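# Hold a stand-up pouch open by its two lips

## Task

Take the upright pouch by the two loose strips (lips) that sit above its zip-lock seal, with the left and right grippers each holding a different lip rather than one gripper pinching both. Each lip must sit deep between its gripper's pads, above the seal. Where they are held, the lips' free edges must be pulled apart by at least a thumb's width. At the finish the pouch stands upright with its base resting on the table and its top having sagged by less than a thumb's width, and both grippers are still holding the lips apart.

## Robot and tools

ROBOT. Two 6-joint arms, left_arm and right_arm, each with a two-finger parallel gripper. Joint order in every row and every result list: waist, shoulder, elbow, wrist pitch, wrist yaw, wrist roll. Stated ranges in rad: waist -2.618..3.054, shoulder 0.000..3.142, elbow 0.000..3.142, wrist pitch -1.571..1.571, wrist yaw -1.571..1.571, wrist roll -2.094..2.094. True ends may differ by up to 0.059 rad. Calibrated bases: left_arm at (0, +0.322, -0.004) m, right_arm at (+0.008, -0.329, +0.002) m, both nearly unrotated.

FRAME. Scene frame: origin at table-top height, midway between the arms, a little behind the near table edge; +x reaches out over the table, +z is up, left_arm sits on the +y side (not the image left). end_effector_position (m) is the point between the finger pads, about 1 cm short of the tips; end_effector_quat_wxyz is its orientation. In gripper axes the fingers point along +z and close along y. Printed hand positions get less accurate at long reach.

ROW LAYOUT. Every command row is one flat list of 14 numbers covering both arms: left_arm's 6 joint angles then its opening, then right_arm's 6 angles then its opening, even if only one arm should move. Joint numbers are absolute target angles in radians, not offsets. Opening is an absolute command from -1 (closed) to +1 (fully open). To keep an arm or gripper still, resend its current value from Joint targets / Tool commands; a 0 opening is a real half-open command.

execute_actions(actions, cameras). actions is a list of actions; each action is a table of 1 to 15 rows, one row per 1/30 s control step; a short table repeats its last row to fill 15 steps (0.5 s per action). An empty list just returns state and images. A call is rejected if a target goes more than 0.059 rad beyond a stated end and further out than the current angle. Each step, a joint's target is clamped to within a lead of its measured angle (waist 0.202, shoulder 0.258, elbow 0.238, wrist pitch 0.573, wrist yaw and roll 0.522 rad), and if a row would put the gripper over 100 mm from where it is, the whole arm's target is pulled back. Large jumps therefore take several actions. cameras: list of names, null/["all"] for all, [] for none; an unknown name voids the call.

move(target, speed, blend, opening_speed, blocking, cameras). target is one 14-number row or a list of up to 15 such rows (absolute joint angles, differing only in the joints), sharing at most 10 s. speed: top rad/s of the joint with the longest way to go, 0.01 to 2 (default 0.5), one number or one per target. blend: corner rounding in rad for lists (default 0). opening_speed: rate of the opening command per second, at least 0.2; otherwise openings jump at the start. blocking=false returns after about 0.5 s while the move continues; then execute_actions is refused until wait or stop. Paths last at least 0.5 s, ignore obstacles and the other arm. The result adds a move: line: done, off_target (at rest, a joint over 0.035 rad off), moving, held, or fault, plus limits=held and each lagging arm's worst joint. Neither done nor off_target tells you about contact.

wait(seconds 0..10): lets time run with last commands held. stop(): brakes a running move. zoom_image(camera, region [x0, y0, x1, y1] in pixels, at most 504x504) enlarges part of a camera's latest image. read_manual(section "licences") only gives licence text. finished_scene(scene 1 or 2): the first call asks you to verify; a second call ends the scene irreversibly.

RESULTS. Joint positions and Joint velocities: one block per arm in joint order, ending with gripper opening in m (0.093 fully open, floors at 0) and its rate. Joint targets: what joints are currently driven toward. grip_measured: motor position on the -1..+1 scale; empty pads meet near -0.94 and each mm of held width adds about 0.0208; may read up to 0.02 high; it keeps moving after the pads touch, so it barely shows contact. Pads squeeze about 50 to 62 N each. Joint torques: drive output incl. gravity, positive toward larger angle, joints 1 to 3 wrap at ±28 N m. Step readings list joint angles at some steps of an execute_actions call; HELD marks steps where an arm's row was held back. Other lines: "joint sent to its limit", "joint command not followed" (clearance check altered targets), MOTOR HOT (75 °C) and OVER-TEMPERATURE FAULT (90 °C: that arm folds and idles for the scene).

CAMERAS. cam_head_left, cam_head_right, cam_high, cam_low, cam_left_wrist, cam_right_wrist, each 896x504; calibration is approximate, wrist images may lag while moving.

AVOID. Knocking or dropping the pouch, letting anything leave the table, fast impacts, hard presses, grippers or arms hitting each other, and the fixed bar and plate behind the bases (up to about 3 cm tall, no warning). Long stretched holds and pushing at unreachable targets heat motors. Objects may be nudged by outside pushes now and then. Faster completion with smooth, low-effort motion is better.

Each tool is called after "Call:" as name(argument=value, ...), one argument or row to a line, values as JSON.

## Session

Call:
execute_actions(
  actions=[],
)

Scene clock: 0.00 s.
left_arm: end_effector_position=(+0.3569, +0.4257, +0.1095) grip_measured=+1.000 end_effector_quat_wxyz=(+0.271, -0.482, +0.833, -0.013) | right_arm: end_effector_position=(+0.4019, -0.0978, +0.3204) grip_measured=+1.000 end_effector_quat_wxyz=(+0.438, +0.031, +0.888, +0.133)
Joint names: [waist, shoulder, elbow, wrist pitch, wrist yaw, wrist roll]
Joint positions: left_arm=[0.176 1.512 1.042 -0.572 -0.165 -0.796 0.093] | right_arm=[0.632 1.635 1.715 -0.753 0.294 0.558 0.093]
Joint velocities: left_arm=[-0.002 -0.007 0.007 -0.022 -0.007 -0.051 0] | right_arm=[-0.007 0.002 0.002 -0.007 -0.037 -0.007 0]
Joint torques (N m): no reading
Heat: left arm: 32 °C; right arm: 30 °C.
Joint targets: left_arm=[0.174 1.507 1.050 -0.572 -0.162 -0.797] | right_arm=[0.631 1.632 1.721 -0.753 0.295 0.557]
Tool commands: left_gripper/opening=+1.0 right_gripper/opening=+1.0

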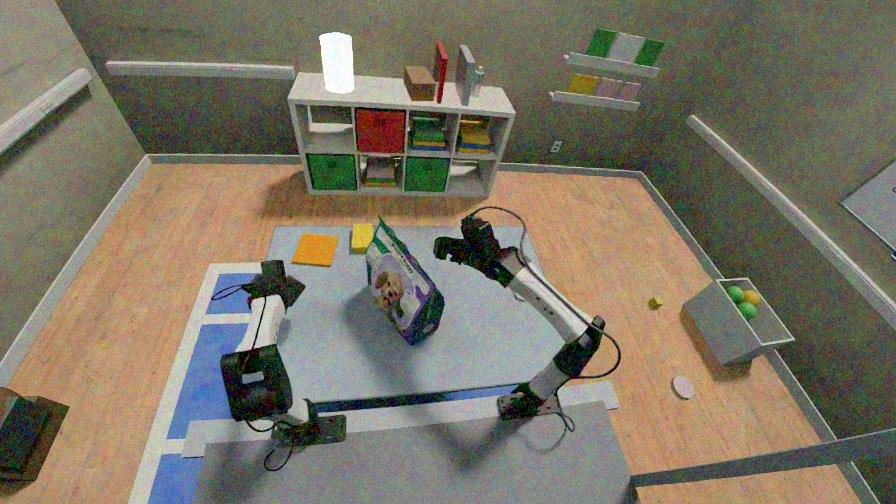

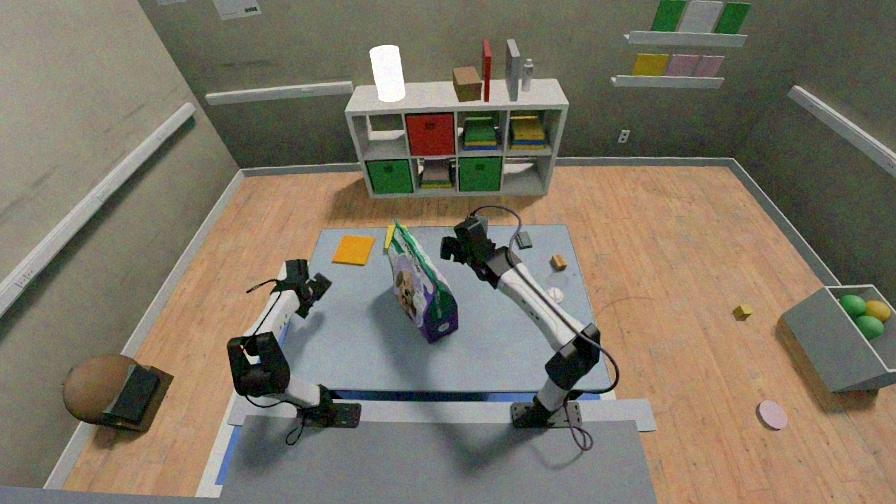

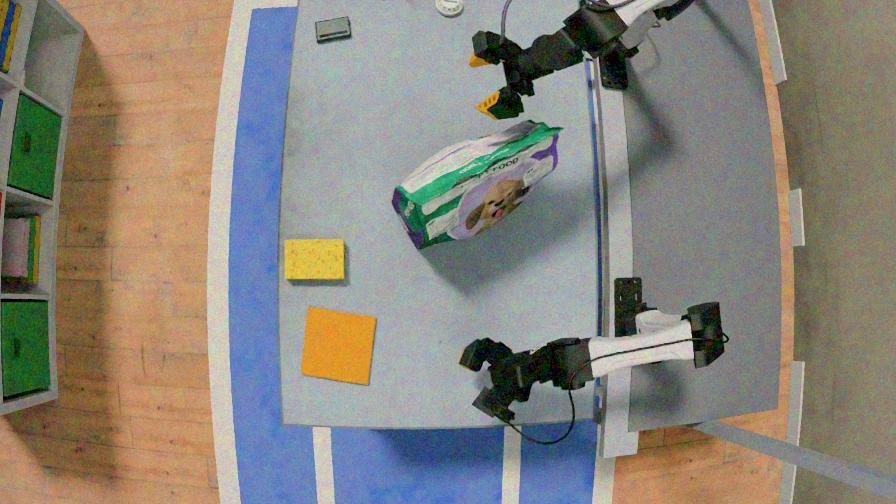

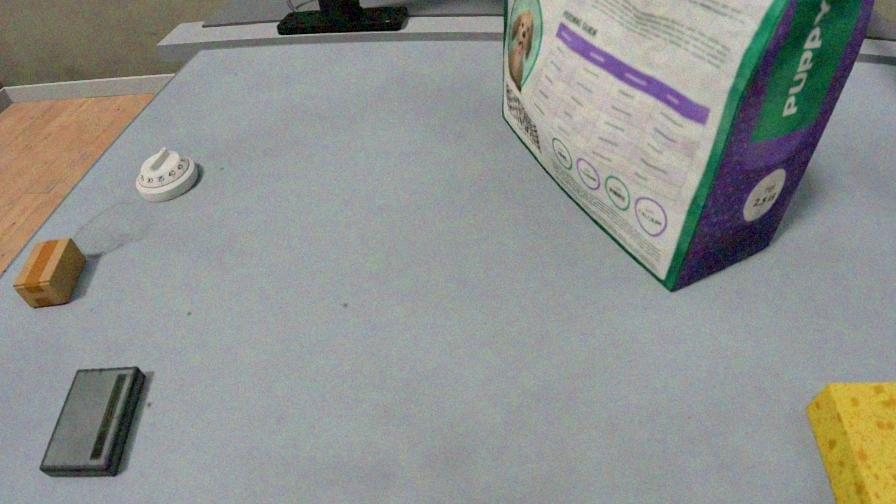

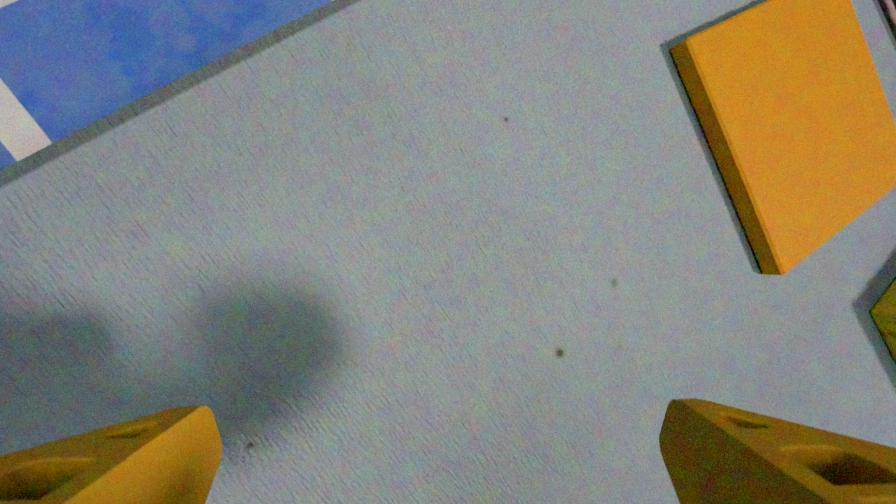

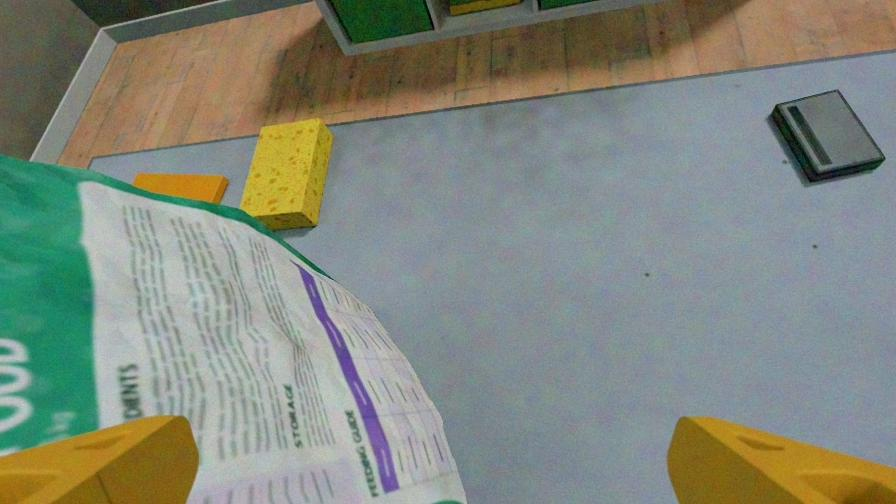

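Call:
zoom_image(
  camera="cam_high",
  region=[370, 90, 590, 260],
)

Call:
zoom_image(
  camera="cam_head_left",
  region=[340, 200, 480, 350],
)

Call:
zoom_image(
  camera="cam_head_right",
  region=[360, 200, 500, 350],
)

Scaled by 2.291 from the camera's 896x504 image, which has a finer 1280x720 frame.

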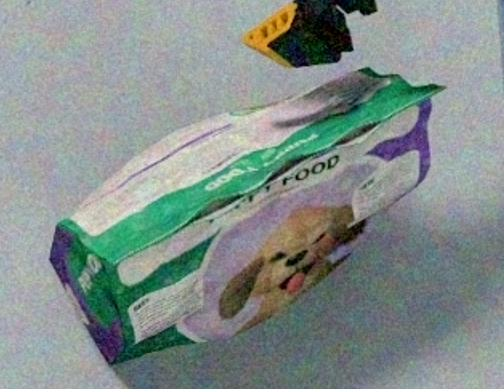

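Scaled by 3.360 from the camera's 896x504 image, which has a finer 1280x720 frame.

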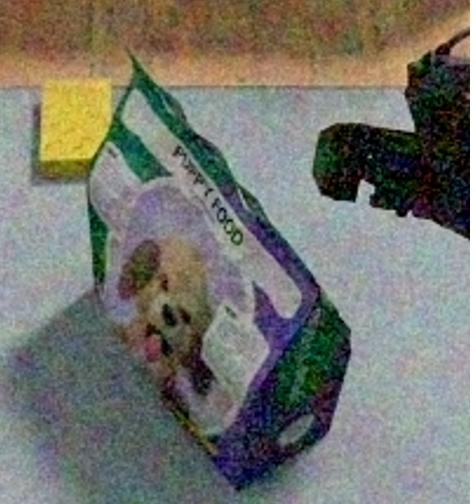

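Scaled by 3.360 from the camera's 896x504 image, which has a finer 1280x720 frame.

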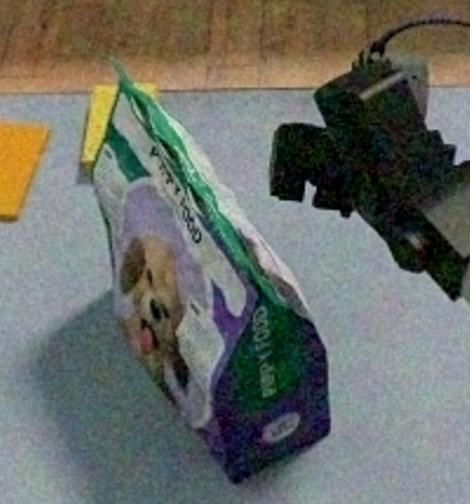

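Call:
move(
  target=[
    [0.174,1.507,1.05,-0.572,-0.162,-0.797,1,0.632,1.521,2.086,-1.176,0,0,1],
    [0.174,1.507,1.05,-0.572,-0.162,-0.797,1,0.78,1.521,2.086,-1.176,0,0,1],
  ],
  speed=0.8,
)

Scene clock: 46.30 s.
left_arm: end_effector_position=(+0.3569, +0.4257, +0.1095) grip_measured=+1.000 end_effector_quat_wxyz=(+0.271, -0.482, +0.833, -0.013) | right_arm: end_effector_position=(+0.2711, -0.0620, +0.4252) grip_measured=+1.000 end_effector_quat_wxyz=(+0.434, -0.334, +0.819, +0.175)
Joint names: [waist, shoulder, elbow, wrist pitch, wrist yaw, wrist roll]
Joint positions: left_arm=[0.176 1.512 1.042 -0.572 -0.165 -0.796 0.093] | right_arm=[0.78 1.52 2.071 -1.166 0.001 0.011 0.093]
Joint velocities: left_arm=[-0.002 0.002 -0.007 0.081 -0.007 0.007 0] | right_arm=[-0.002 -0.002 -0.002 0.007 -0.139 -0.007 0]
Joint torques (N m): left_arm=[0.49 -5.2 7.69 1.34 -0.06 0.05] | right_arm=[0.12 -4.72 6.2 2.2 -0.04 -0.28]
Heat: left arm: 37 °C; right arm: 36 °C.
Joint targets: left_arm=[0.174 1.507 1.050 -0.572 -0.162 -0.797] | right_arm=[0.780 1.521 2.086 -1.176 0.000 0.000]
move: done
camera_calibration:
cam_right_wrist: T_world_to_cam=[[0.69208, -0.721099, 0.032273, -0.248424], [-0.614682, -0.612205, -0.497364, 0.379252], [0.378406, 0.324378, -0.866942, 0.369502], [0, 0, 0, 1]] pos_world=[0.265227, -0.0668168, 0.516981]

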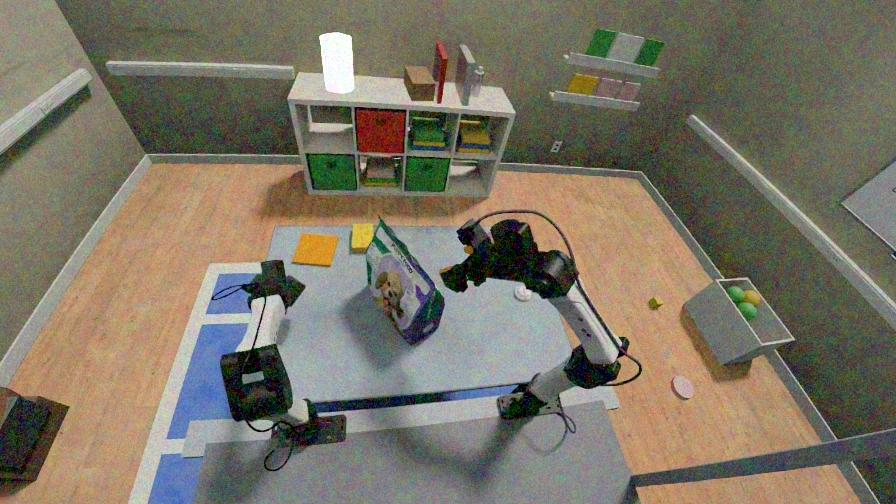

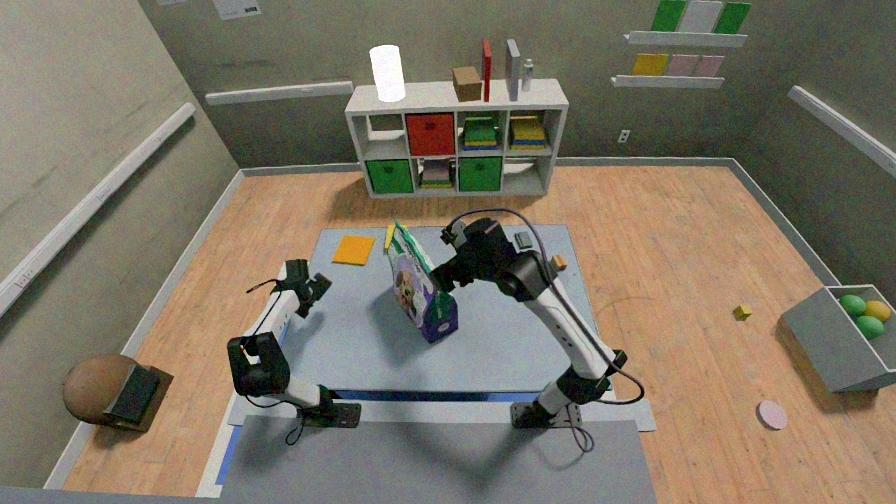

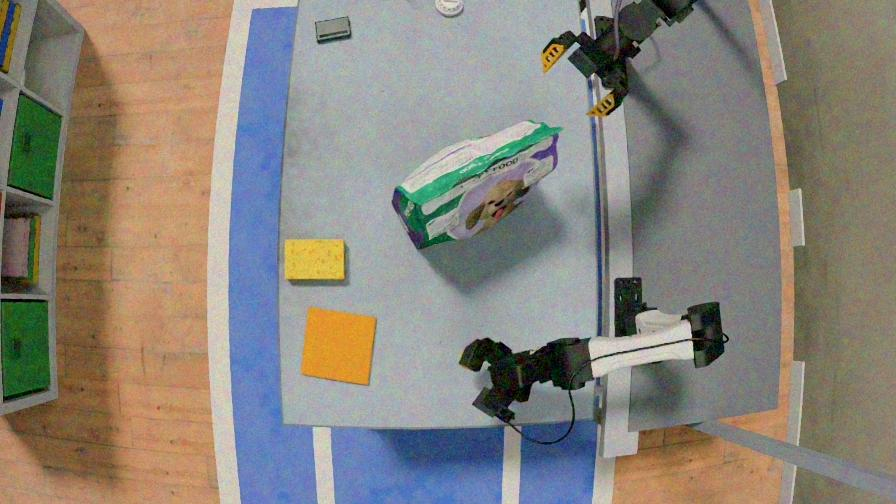

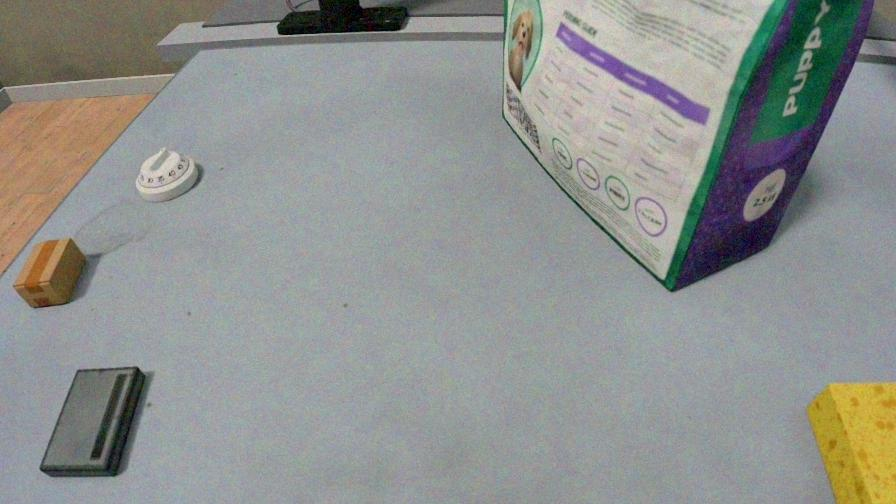

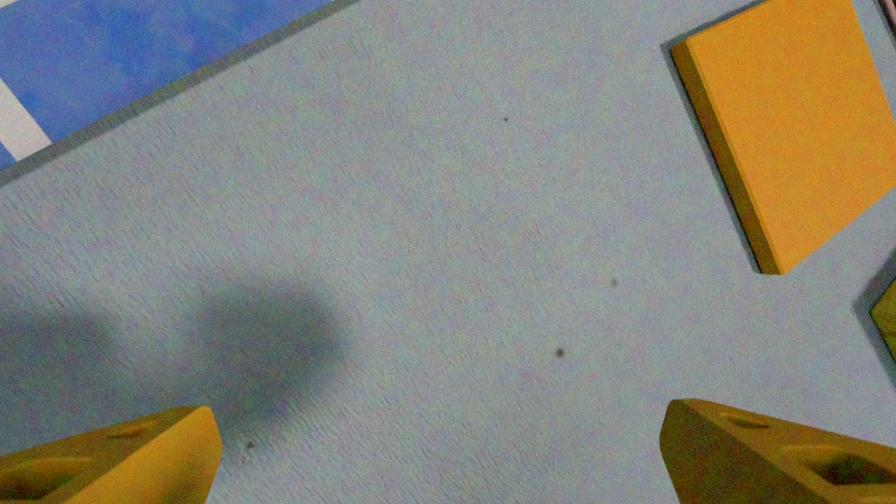

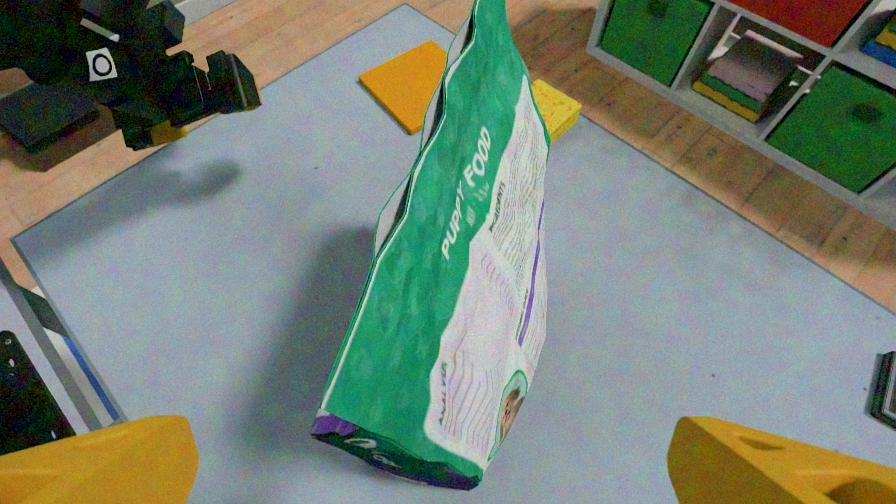

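Call:
zoom_image(
  camera="cam_right_wrist",
  region=[300, 0, 580, 260],
)

Call:
zoom_image(
  camera="cam_right_wrist",
  region=[280, 200, 560, 500],
)

Scaled by 1.800 from the camera's 896x504 image, which has a finer 1280x720 frame.

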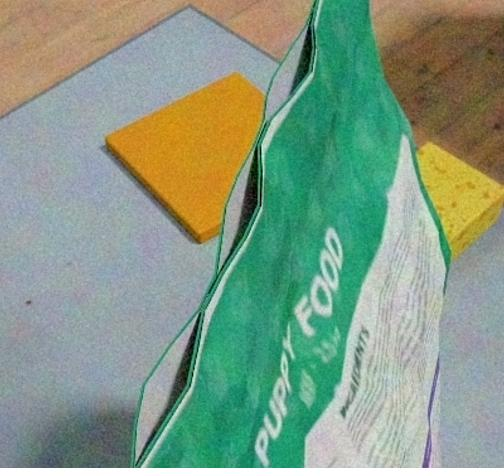

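Scaled by 1.680 from the camera's 896x504 image, which has a finer 1280x720 frame.

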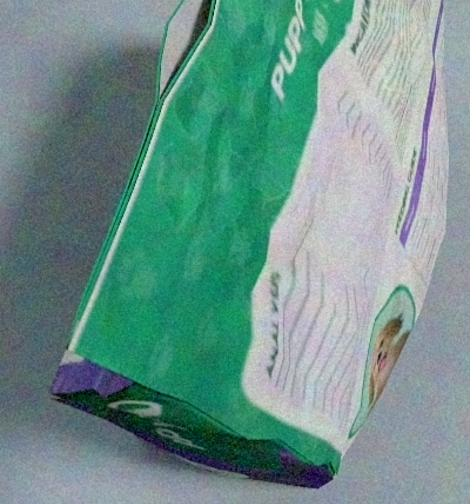

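Call:
move(
  target=[0.174,1.507,1.05,-0.572,-0.162,-0.797,1,0.97,1.926,2.553,-1.40,0.288,0.269,1],
  speed=0.8,
  cameras=["cam_right_wrist","cam_high","cam_head_left"],
)

Call:
zoom_image(
  camera="cam_right_wrist",
  region=[200, 0, 704, 504],
)

Scene clock: 88.13 s.
left_arm: end_effector_position=(+0.3569, +0.4257, +0.1095) grip_measured=+1.000 end_effector_quat_wxyz=(+0.271, -0.482, +0.833, -0.013) | right_arm: end_effector_position=(+0.2901, +0.0095, +0.3953) grip_measured=+1.000 end_effector_quat_wxyz=(+0.396, -0.267, +0.871, +0.114)
Joint names: [waist, shoulder, elbow, wrist pitch, wrist yaw, wrist roll]
Joint positions: left_arm=[0.176 1.512 1.042 -0.572 -0.165 -0.796 0.093] | right_arm=[0.969 1.92 2.533 -1.39 0.281 0.259 0.093]
Joint velocities: left_arm=[0.017 0.002 -0.002 -0.007 -0.022 -0.066 0] | right_arm=[0.002 0.007 -0.007 -0.007 -0.022 0.022 0]
Joint torques (N m): left_arm=[0.39 -5.27 7.75 1.31 -0.07 0.03] | right_arm=[0.21 -7.47 6.27 1.92 0.23 0.08]
Heat: left arm: 39 °C; right arm: 37 °C.
Joint targets: left_arm=[0.174 1.507 1.050 -0.572 -0.162 -0.797] | right_arm=[0.970 1.926 2.553 -1.400 0.288 0.269]
move: done
camera_calibration:
cam_right_wrist: T_world_to_cam=[[0.551602, -0.832969, 0.0435629, -0.171736], [-0.75928, -0.523053, -0.387183, 0.417324], [0.345297, 0.180494, -0.920973, 0.345547], [0, 0, 0, 1]] pos_world=[0.292279, 0.0128626, 0.487301]
Images, in order (width x height): cam_head_left 896x504, cam_high 896x504, cam_right_wrist 896x504.

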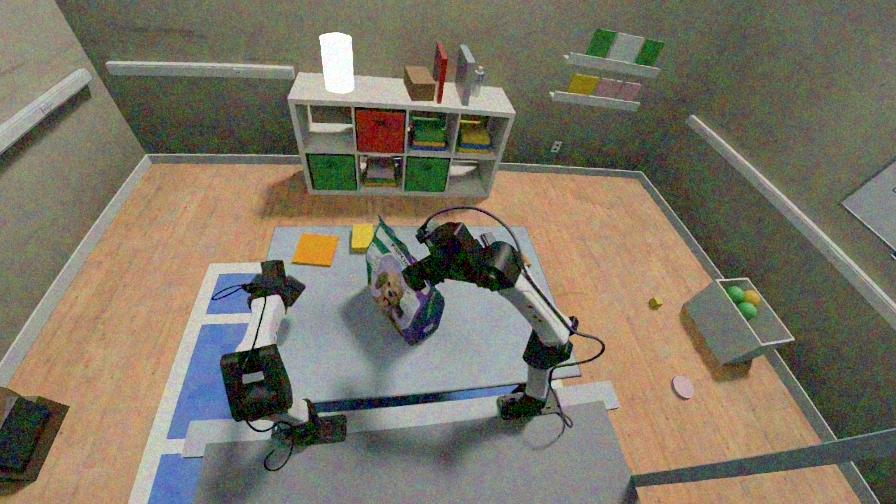

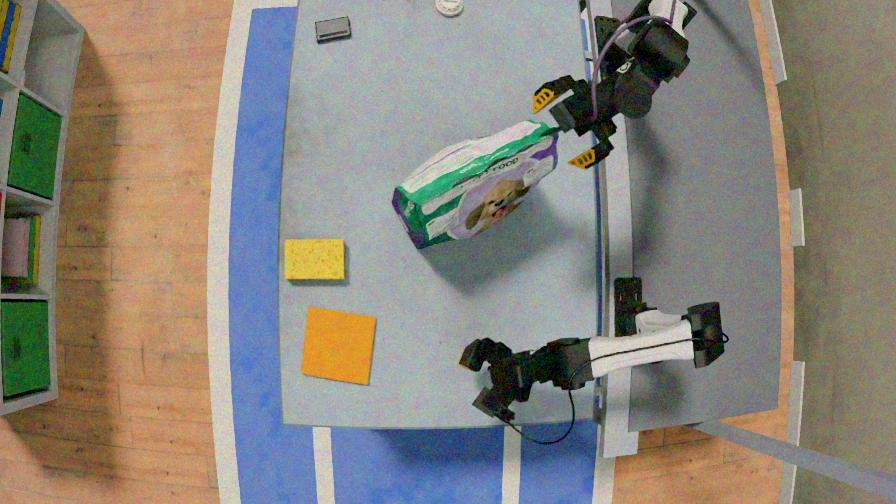

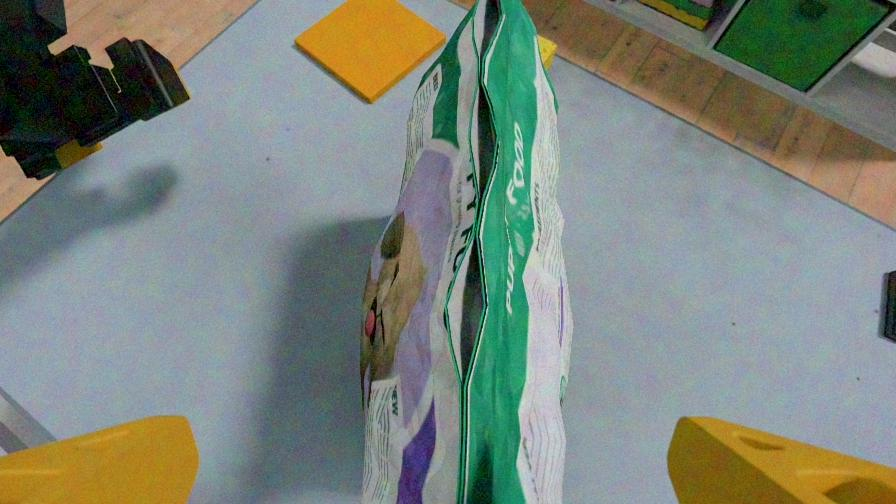

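Scaled by 1.000.

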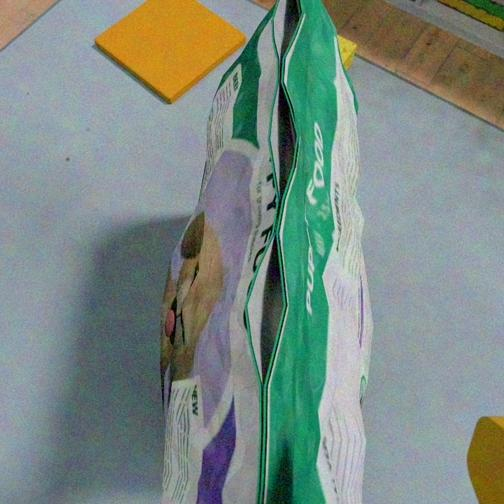

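Call:
move(
  target=[0.174,1.507,1.05,-0.572,-0.162,-0.797,1,0.938,1.874,2.401,-1.343,0.324,0.332,-0.27],
  speed=0.5,
  cameras=["cam_right_wrist","cam_head_left"],
)

Call:
zoom_image(
  camera="cam_right_wrist",
  region=[300, 104, 650, 504],
)

Scene clock: 104.77 s.
left_arm: end_effector_position=(+0.3569, +0.4257, +0.1095) grip_measured=+1.000 end_effector_quat_wxyz=(+0.271, -0.482, +0.833, -0.013) | right_arm: end_effector_position=(+0.3038, -0.0017, +0.3733) grip_measured=-0.268 end_effector_quat_wxyz=(+0.383, -0.227, +0.891, +0.090)
Joint names: [waist, shoulder, elbow, wrist pitch, wrist yaw, wrist roll]
Joint positions: left_arm=[0.176 1.512 1.042 -0.572 -0.165 -0.796 0.093] | right_arm=[0.944 1.894 2.412 -1.353 0.318 0.321 0.032]
Joint velocities: left_arm=[-0.022 0.002 0.002 0.022 -0.022 0.022 0] | right_arm=[-0.002 0.002 -0.012 -0.037 -0.037 0.022 0]
Joint torques (N m): left_arm=[0.36 -5.11 7.69 1.33 -0.08 0.01] | right_arm=[-0.59 -9.7 4.25 2.1 0.29 0.03]
Heat: left arm: 39 °C; right arm: 36 °C.
Joint targets: left_arm=[0.174 1.507 1.050 -0.572 -0.162 -0.797] | right_arm=[0.938 1.874 2.401 -1.343 0.324 0.332]
move: done
camera_calibration:
cam_right_wrist: T_world_to_cam=[[0.471758, -0.880644, 0.0437193, -0.163492], [-0.818618, -0.455874, -0.349347, 0.417404], [0.327581, 0.129018, -0.935973, 0.333446], [0, 0, 0, 1]] pos_world=[0.309593, 0.00328499, 0.465063]
Images, in order (width x height): cam_head_left 896x504, cam_right_wrist 896x504.

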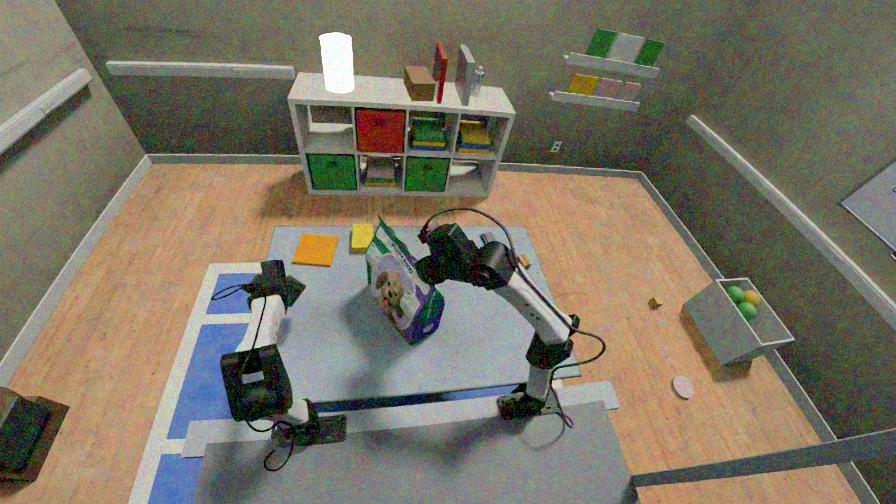

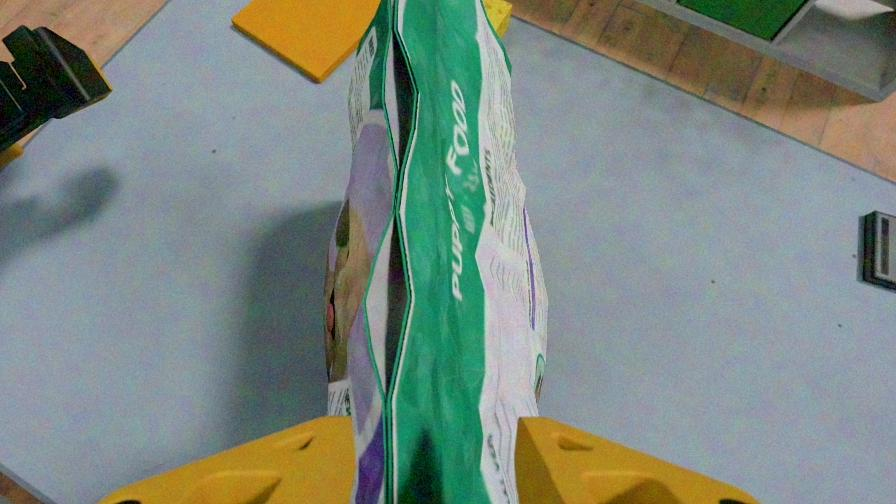

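Scaled by 1.260 from the camera's 896x504 image, which has a finer 1280x720 frame.

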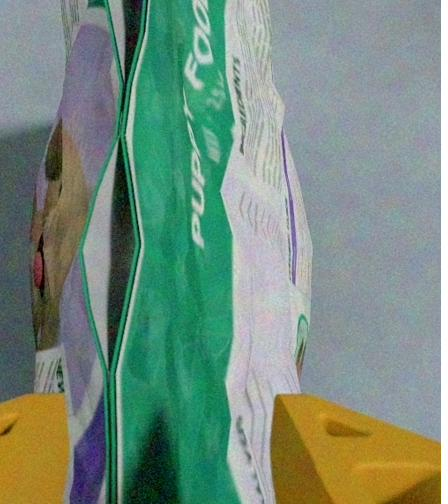

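Call:
move(
  target=[0.174,1.507,1.05,-0.572,-0.162,-0.797,1,0.917,1.870,2.294,-1.234,0.312,0.315,-0.27],
  speed=0.3,
  cameras=["cam_right_wrist","cam_high"],
)

Call:
zoom_image(
  camera="cam_right_wrist",
  region=[250, 104, 600, 504],
)

Scene clock: 124.37 s.
left_arm: end_effector_position=(+0.3569, +0.4257, +0.1095) grip_measured=+1.000 end_effector_quat_wxyz=(+0.271, -0.482, +0.833, -0.013) | right_arm: end_effector_position=(+0.3206, +0.0059, +0.3553) grip_measured=-0.268 end_effector_quat_wxyz=(+0.386, -0.218, +0.892, +0.089)
Joint names: [waist, shoulder, elbow, wrist pitch, wrist yaw, wrist roll]
Joint positions: left_arm=[0.176 1.512 1.042 -0.572 -0.165 -0.796 0.093] | right_arm=[0.924 1.89 2.306 -1.245 0.316 0.322 0.032]
Joint velocities: left_arm=[0.002 -0.012 0.012 -0.022 0.007 -0.037 0] | right_arm=[0.002 -0.012 -0.012 0.022 -0.037 0.051 0.001]
Joint torques (N m): left_arm=[0.43 -5.18 7.79 1.32 -0.09 0.02] | right_arm=[-0.58 -9.99 4.37 2.04 0.11 -0.17]
Heat: left arm: 39 °C; right arm: 40 °C.
Joint targets: left_arm=[0.174 1.507 1.050 -0.572 -0.162 -0.797] | right_arm=[0.917 1.870 2.294 -1.234 0.312 0.315]
move: done
camera_calibration:
cam_right_wrist: T_world_to_cam=[[0.454636, -0.889817, 0.03913, -0.156816], [-0.826363, -0.437792, -0.354207, 0.432387], [0.33231, 0.1287, -0.934348, 0.308062], [0, 0, 0, 1]] pos_world=[0.326231, 0.0101102, 0.447127]
Images, in order (width x height): cam_high 896x504, cam_right_wrist 896x504.

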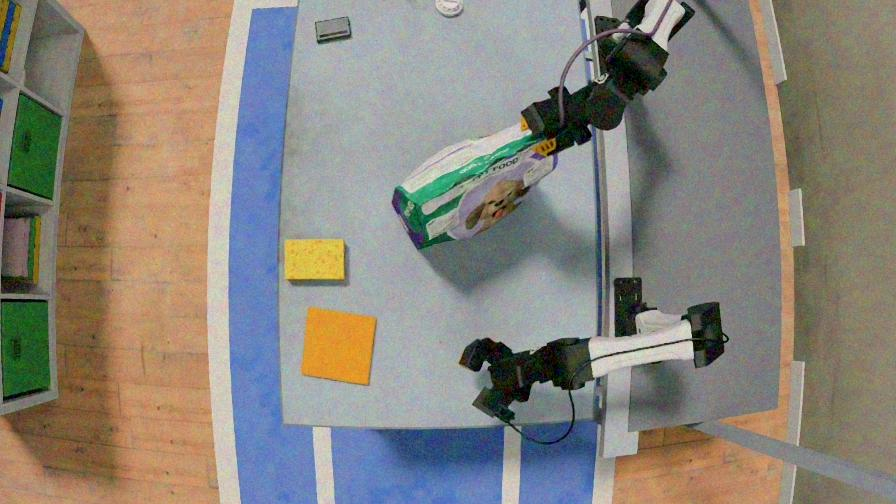

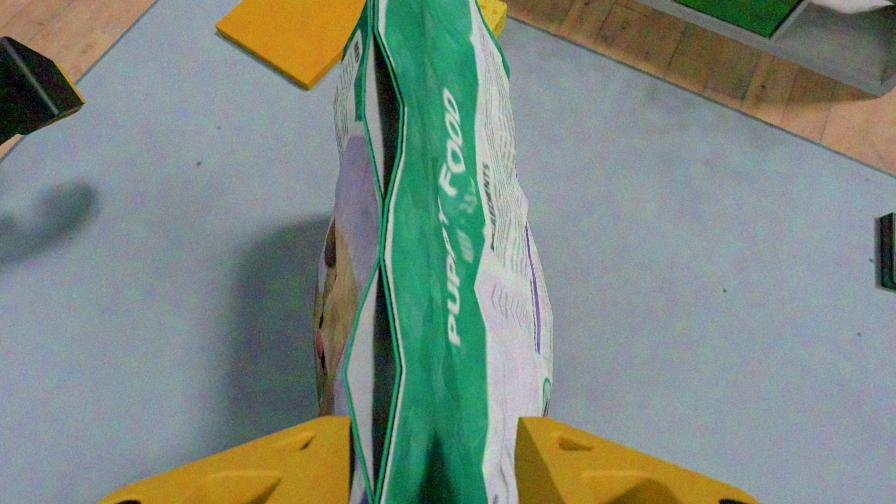

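Scaled by 1.260 from the camera's 896x504 image, which has a finer 1280x720 frame.

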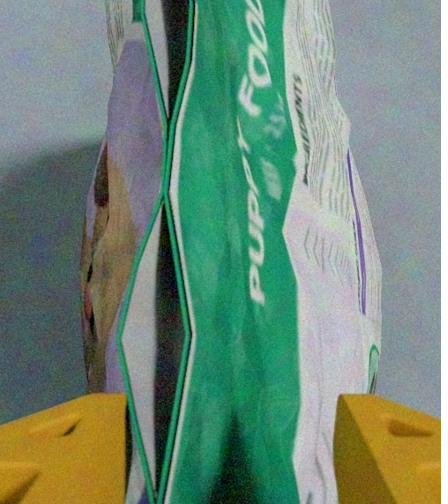

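Call:
move(
  target=[0.174,1.507,1.05,-0.572,-0.162,-0.797,1,0.904,1.868,2.235,-1.172,0.303,0.307,-0.44],
  speed=0.2,
  cameras=["cam_right_wrist"],
)

Call:
zoom_image(
  camera="cam_right_wrist",
  region=[250, 104, 600, 504],
)

Scene clock: 131.23 s.
left_arm: end_effector_position=(+0.3569, +0.4257, +0.1095) grip_measured=+1.000 end_effector_quat_wxyz=(+0.271, -0.482, +0.833, -0.013) | right_arm: end_effector_position=(+0.3290, +0.0102, +0.3444) grip_measured=-0.438 end_effector_quat_wxyz=(+0.386, -0.216, +0.892, +0.091)
Joint names: [waist, shoulder, elbow, wrist pitch, wrist yaw, wrist roll]
Joint positions: left_arm=[0.176 1.512 1.042 -0.572 -0.165 -0.796 0.093] | right_arm=[0.912 1.888 2.248 -1.184 0.306 0.317 0.024]
Joint velocities: left_arm=[0.002 -0.007 -0.032 0.007 -0.007 -0.007 0] | right_arm=[0.002 -0.007 -0.022 -0.007 0.022 -0.022 -0.001]
Joint torques (N m): left_arm=[0.34 -5.23 7.75 1.34 -0.07 0] | right_arm=[-0.62 -10.33 4.6 2.14 0.15 -0.23]
Heat: left arm: 39 °C; right arm: 40 °C.
Joint targets: left_arm=[0.174 1.507 1.050 -0.572 -0.162 -0.797] | right_arm=[0.904 1.868 2.235 -1.172 0.303 0.307]
move: done
camera_calibration:
cam_right_wrist: T_world_to_cam=[[0.453558, -0.890558, 0.0345278, -0.154411], [-0.827452, -0.435178, -0.354884, 0.437986], [0.331071, 0.13239, -0.934272, 0.294826], [0, 0, 0, 1]] pos_world=[0.334839, 0.0140583, 0.436214]
Images, in order (width x height): cam_right_wrist 896x504.

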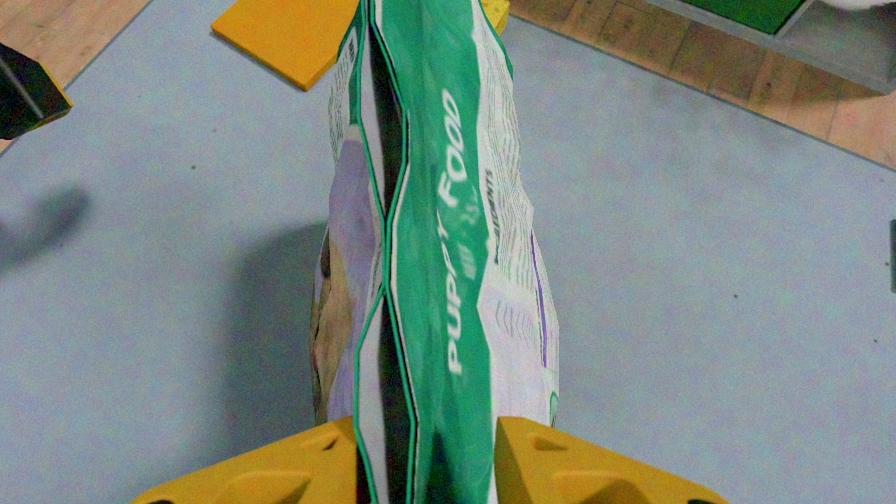

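Scaled by 1.260 from the camera's 896x504 image, which has a finer 1280x720 frame.

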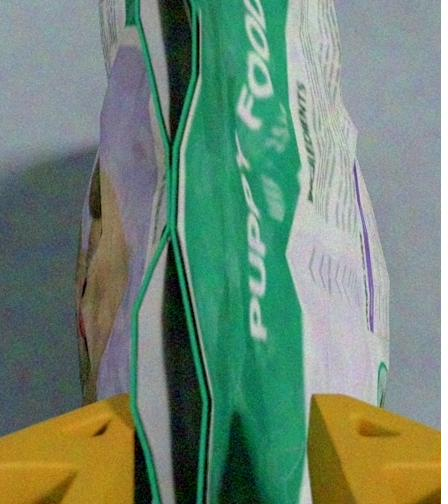

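Call:
move(
  target=[
    [0.174,1.507,1.05,-0.572,-0.162,-0.797,1,0.913,1.868,2.294,-1.234,0.312,0.315,-0.61],
    [0.174,1.507,1.05,-0.572,-0.162,-0.797,1,0.896,1.868,2.275,-1.215,0.312,0.315,-0.61],
  ],
  speed=0.25,
  opening_speed=0.4,
  cameras=["cam_right_wrist"],
)

Call:
zoom_image(
  camera="cam_right_wrist",
  region=[250, 104, 600, 504],
)

Scene clock: 137.43 s.
left_arm: end_effector_position=(+0.3569, +0.4257, +0.1095) grip_measured=+1.000 end_effector_quat_wxyz=(+0.271, -0.482, +0.833, -0.013) | right_arm: end_effector_position=(+0.3288, +0.0037, +0.3474) grip_measured=-0.608 end_effector_quat_wxyz=(+0.383, -0.214, +0.894, +0.087)
Joint names: [waist, shoulder, elbow, wrist pitch, wrist yaw, wrist roll]
Joint positions: left_arm=[0.176 1.512 1.042 -0.572 -0.165 -0.796 0.093] | right_arm=[0.904 1.886 2.266 -1.212 0.306 0.316 0.016]
Joint velocities: left_arm=[-0.002 -0.002 0.002 -0.007 -0.007 0.022 0] | right_arm=[-0.017 0.007 -0.022 -0.022 -0.095 0.007 0.001]
Joint torques (N m): left_arm=[0.44 -5.15 7.77 1.31 -0.04 0.03] | right_arm=[-0.66 -9.94 6.34 1.94 0.22 -0.1]
Heat: left arm: 39 °C; right arm: 41 °C.
Joint targets: left_arm=[0.174 1.507 1.050 -0.572 -0.162 -0.797] | right_arm=[0.896 1.868 2.275 -1.215 0.312 0.315]
move: done
camera_calibration:
cam_right_wrist: T_world_to_cam=[[0.446626, -0.893922, 0.0377941, -0.159031], [-0.832686, -0.430744, -0.347986, 0.43536], [0.327352, 0.123949, -0.936738, 0.300695], [0, 0, 0, 1]] pos_world=[0.335113, 0.00809632, 0.439182]
Images, in order (width x height): cam_right_wrist 896x504.

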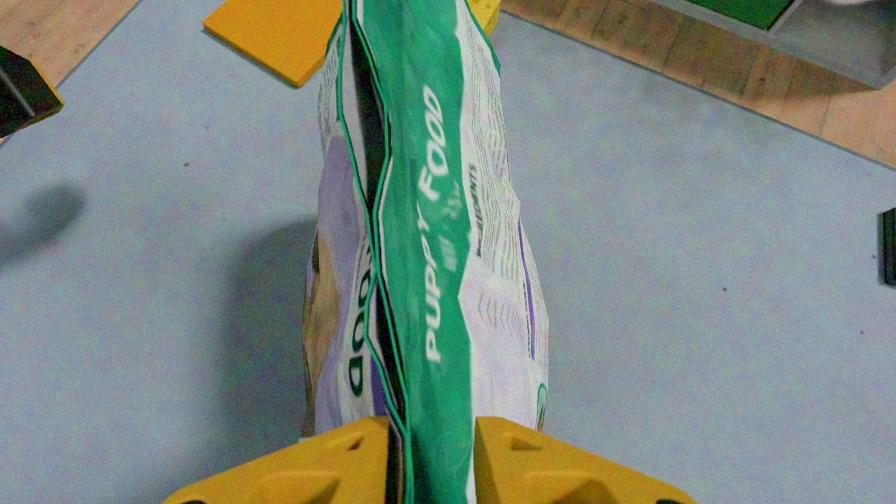

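Scaled by 1.260 from the camera's 896x504 image, which has a finer 1280x720 frame.

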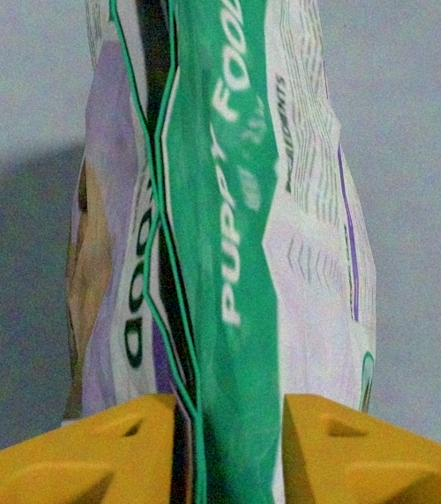

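Call:
move(
  target=[0.174,1.507,1.05,-0.572,-0.162,-0.797,1,0.920,1.874,2.375,-1.318,0.324,0.332,-0.61],
  speed=0.25,
  cameras=["cam_right_wrist"],
)

Call:
zoom_image(
  camera="cam_right_wrist",
  region=[250, 104, 600, 504],
)

Scene clock: 141.23 s.
left_arm: end_effector_position=(+0.3569, +0.4257, +0.1095) grip_measured=+1.000 end_effector_quat_wxyz=(+0.271, -0.482, +0.833, -0.013) | right_arm: end_effector_position=(+0.3162, -0.0047, +0.3644) grip_measured=-0.608 end_effector_quat_wxyz=(+0.383, -0.216, +0.894, +0.086)
Joint names: [waist, shoulder, elbow, wrist pitch, wrist yaw, wrist roll]
Joint positions: left_arm=[0.176 1.512 1.042 -0.572 -0.165 -0.796 0.093] | right_arm=[0.917 1.886 2.355 -1.305 0.316 0.322 0.016]
Joint velocities: left_arm=[-0.007 0.007 0.002 -0.066 0.007 0.007 0] | right_arm=[-0.017 -0.017 0.002 0.007 0.066 -0.007 0]
Joint torques (N m): left_arm=[0.44 -5.26 7.77 1.34 -0.08 0.02] | right_arm=[0.16 -9.21 6.76 1.81 0.27 0.02]
Heat: left arm: 40 °C; right arm: 42 °C.
Joint targets: left_arm=[0.174 1.507 1.050 -0.572 -0.162 -0.797] | right_arm=[0.920 1.874 2.375 -1.318 0.324 0.332]
move: done
camera_calibration:
cam_right_wrist: T_world_to_cam=[[0.44886, -0.892604, 0.0422265, -0.163907], [-0.831083, -0.434355, -0.347329, 0.426387], [0.328368, 0.120808, -0.936792, 0.321483], [0, 0, 0, 1]] pos_world=[0.32237, 0.0000612797, 0.456181]
Images, in order (width x height): cam_right_wrist 896x504.

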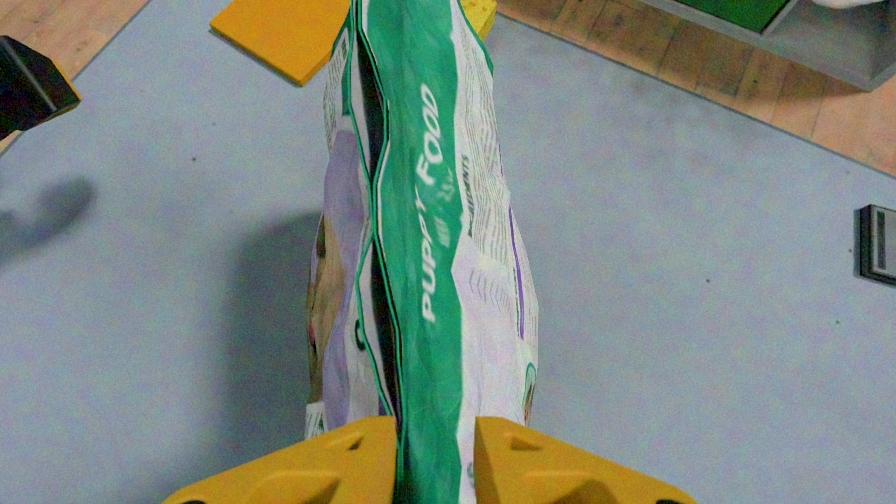

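Scaled by 1.260 from the camera's 896x504 image, which has a finer 1280x720 frame.

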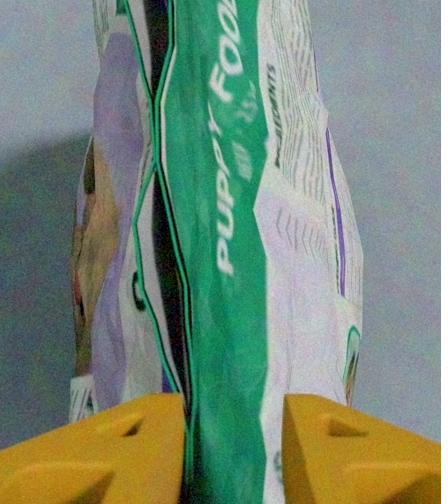

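Call:
move(
  target=[0.174,1.507,1.05,-0.572,-0.162,-0.797,1,0.940,1.870,2.45,-1.38,0.324,0.332,-0.61],
  speed=0.25,
  cameras=["cam_right_wrist","cam_head_left"],
)

Call:
zoom_image(
  camera="cam_right_wrist",
  region=[250, 104, 600, 504],
)

Call:
zoom_image(
  camera="cam_head_left",
  region=[340, 200, 480, 350],
)

Scene clock: 144.47 s.
left_arm: end_effector_position=(+0.3569, +0.4257, +0.1095) grip_measured=+1.000 end_effector_quat_wxyz=(+0.271, -0.482, +0.833, -0.013) | right_arm: end_effector_position=(+0.3030, -0.0080, +0.3795) grip_measured=-0.608 end_effector_quat_wxyz=(+0.386, -0.223, +0.891, +0.091)
Joint names: [waist, shoulder, elbow, wrist pitch, wrist yaw, wrist roll]
Joint positions: left_arm=[0.176 1.512 1.042 -0.572 -0.165 -0.796 0.093] | right_arm=[0.936 1.886 2.43 -1.371 0.318 0.323 0.016]
Joint velocities: left_arm=[-0.007 -0.007 0.007 0.022 -0.022 -0.051 0] | right_arm=[0.012 0.007 0.002 0.007 0.022 -0.022 0]
Joint torques (N m): left_arm=[0.57 -5.15 7.77 1.33 -0.05 0] | right_arm=[0.28 -9.33 6.6 1.86 0.24 0.03]
Heat: left arm: 40 °C; right arm: 42 °C.
Joint targets: left_arm=[0.174 1.507 1.050 -0.572 -0.162 -0.797] | right_arm=[0.940 1.870 2.450 -1.380 0.324 0.332]
move: done
camera_calibration:
cam_right_wrist: T_world_to_cam=[[0.464595, -0.884638, 0.0395917, -0.165267], [-0.820834, -0.447, -0.355559, 0.419185], [0.332239, 0.132693, -0.933815, 0.338204], [0, 0, 0, 1]] pos_world=[0.3085, -0.00370263, 0.471408]
Images, in order (width x height): cam_head_left 896x504, cam_right_wrist 896x504.

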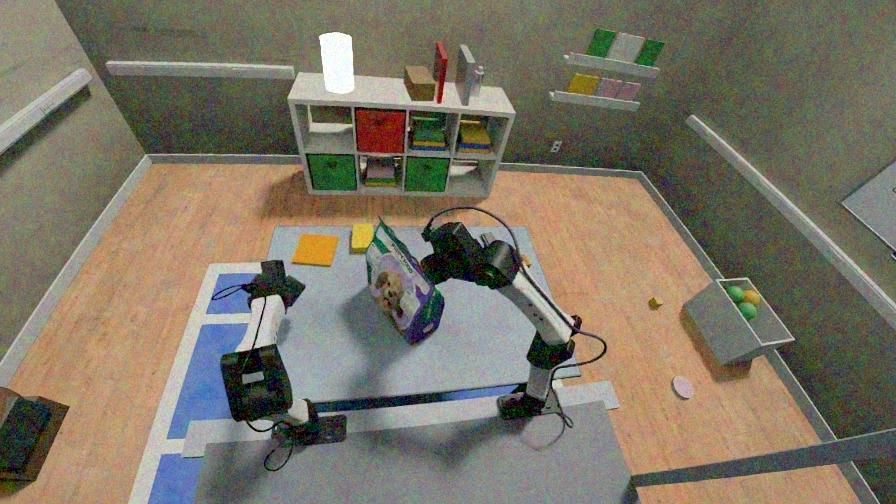

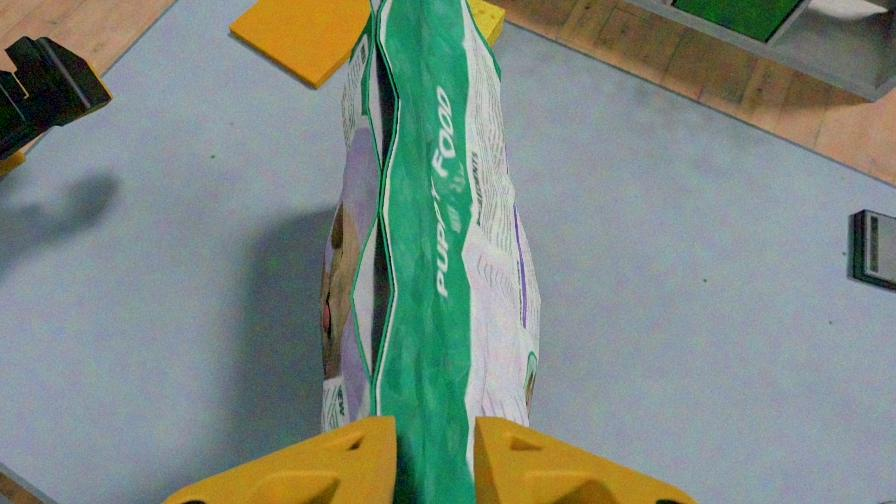

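Scaled by 1.260 from the camera's 896x504 image, which has a finer 1280x720 frame.

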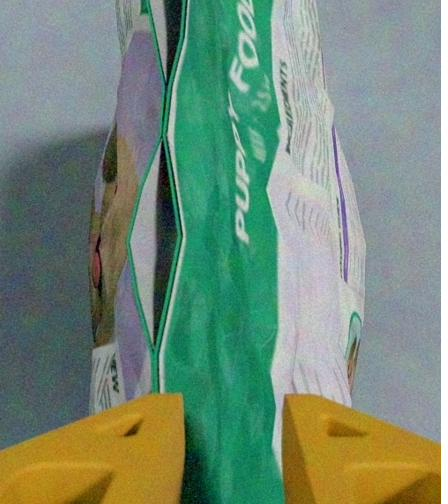

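Scaled by 3.360 from the camera's 896x504 image, which has a finer 1280x720 frame.

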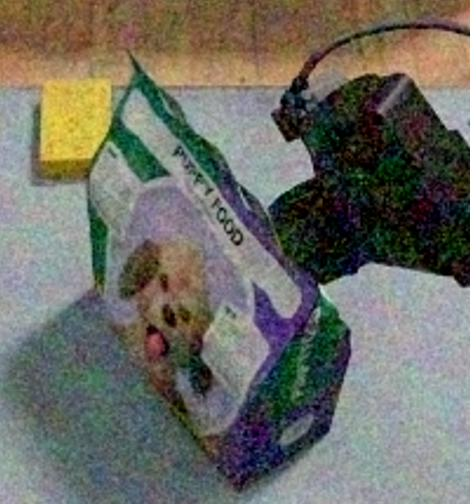

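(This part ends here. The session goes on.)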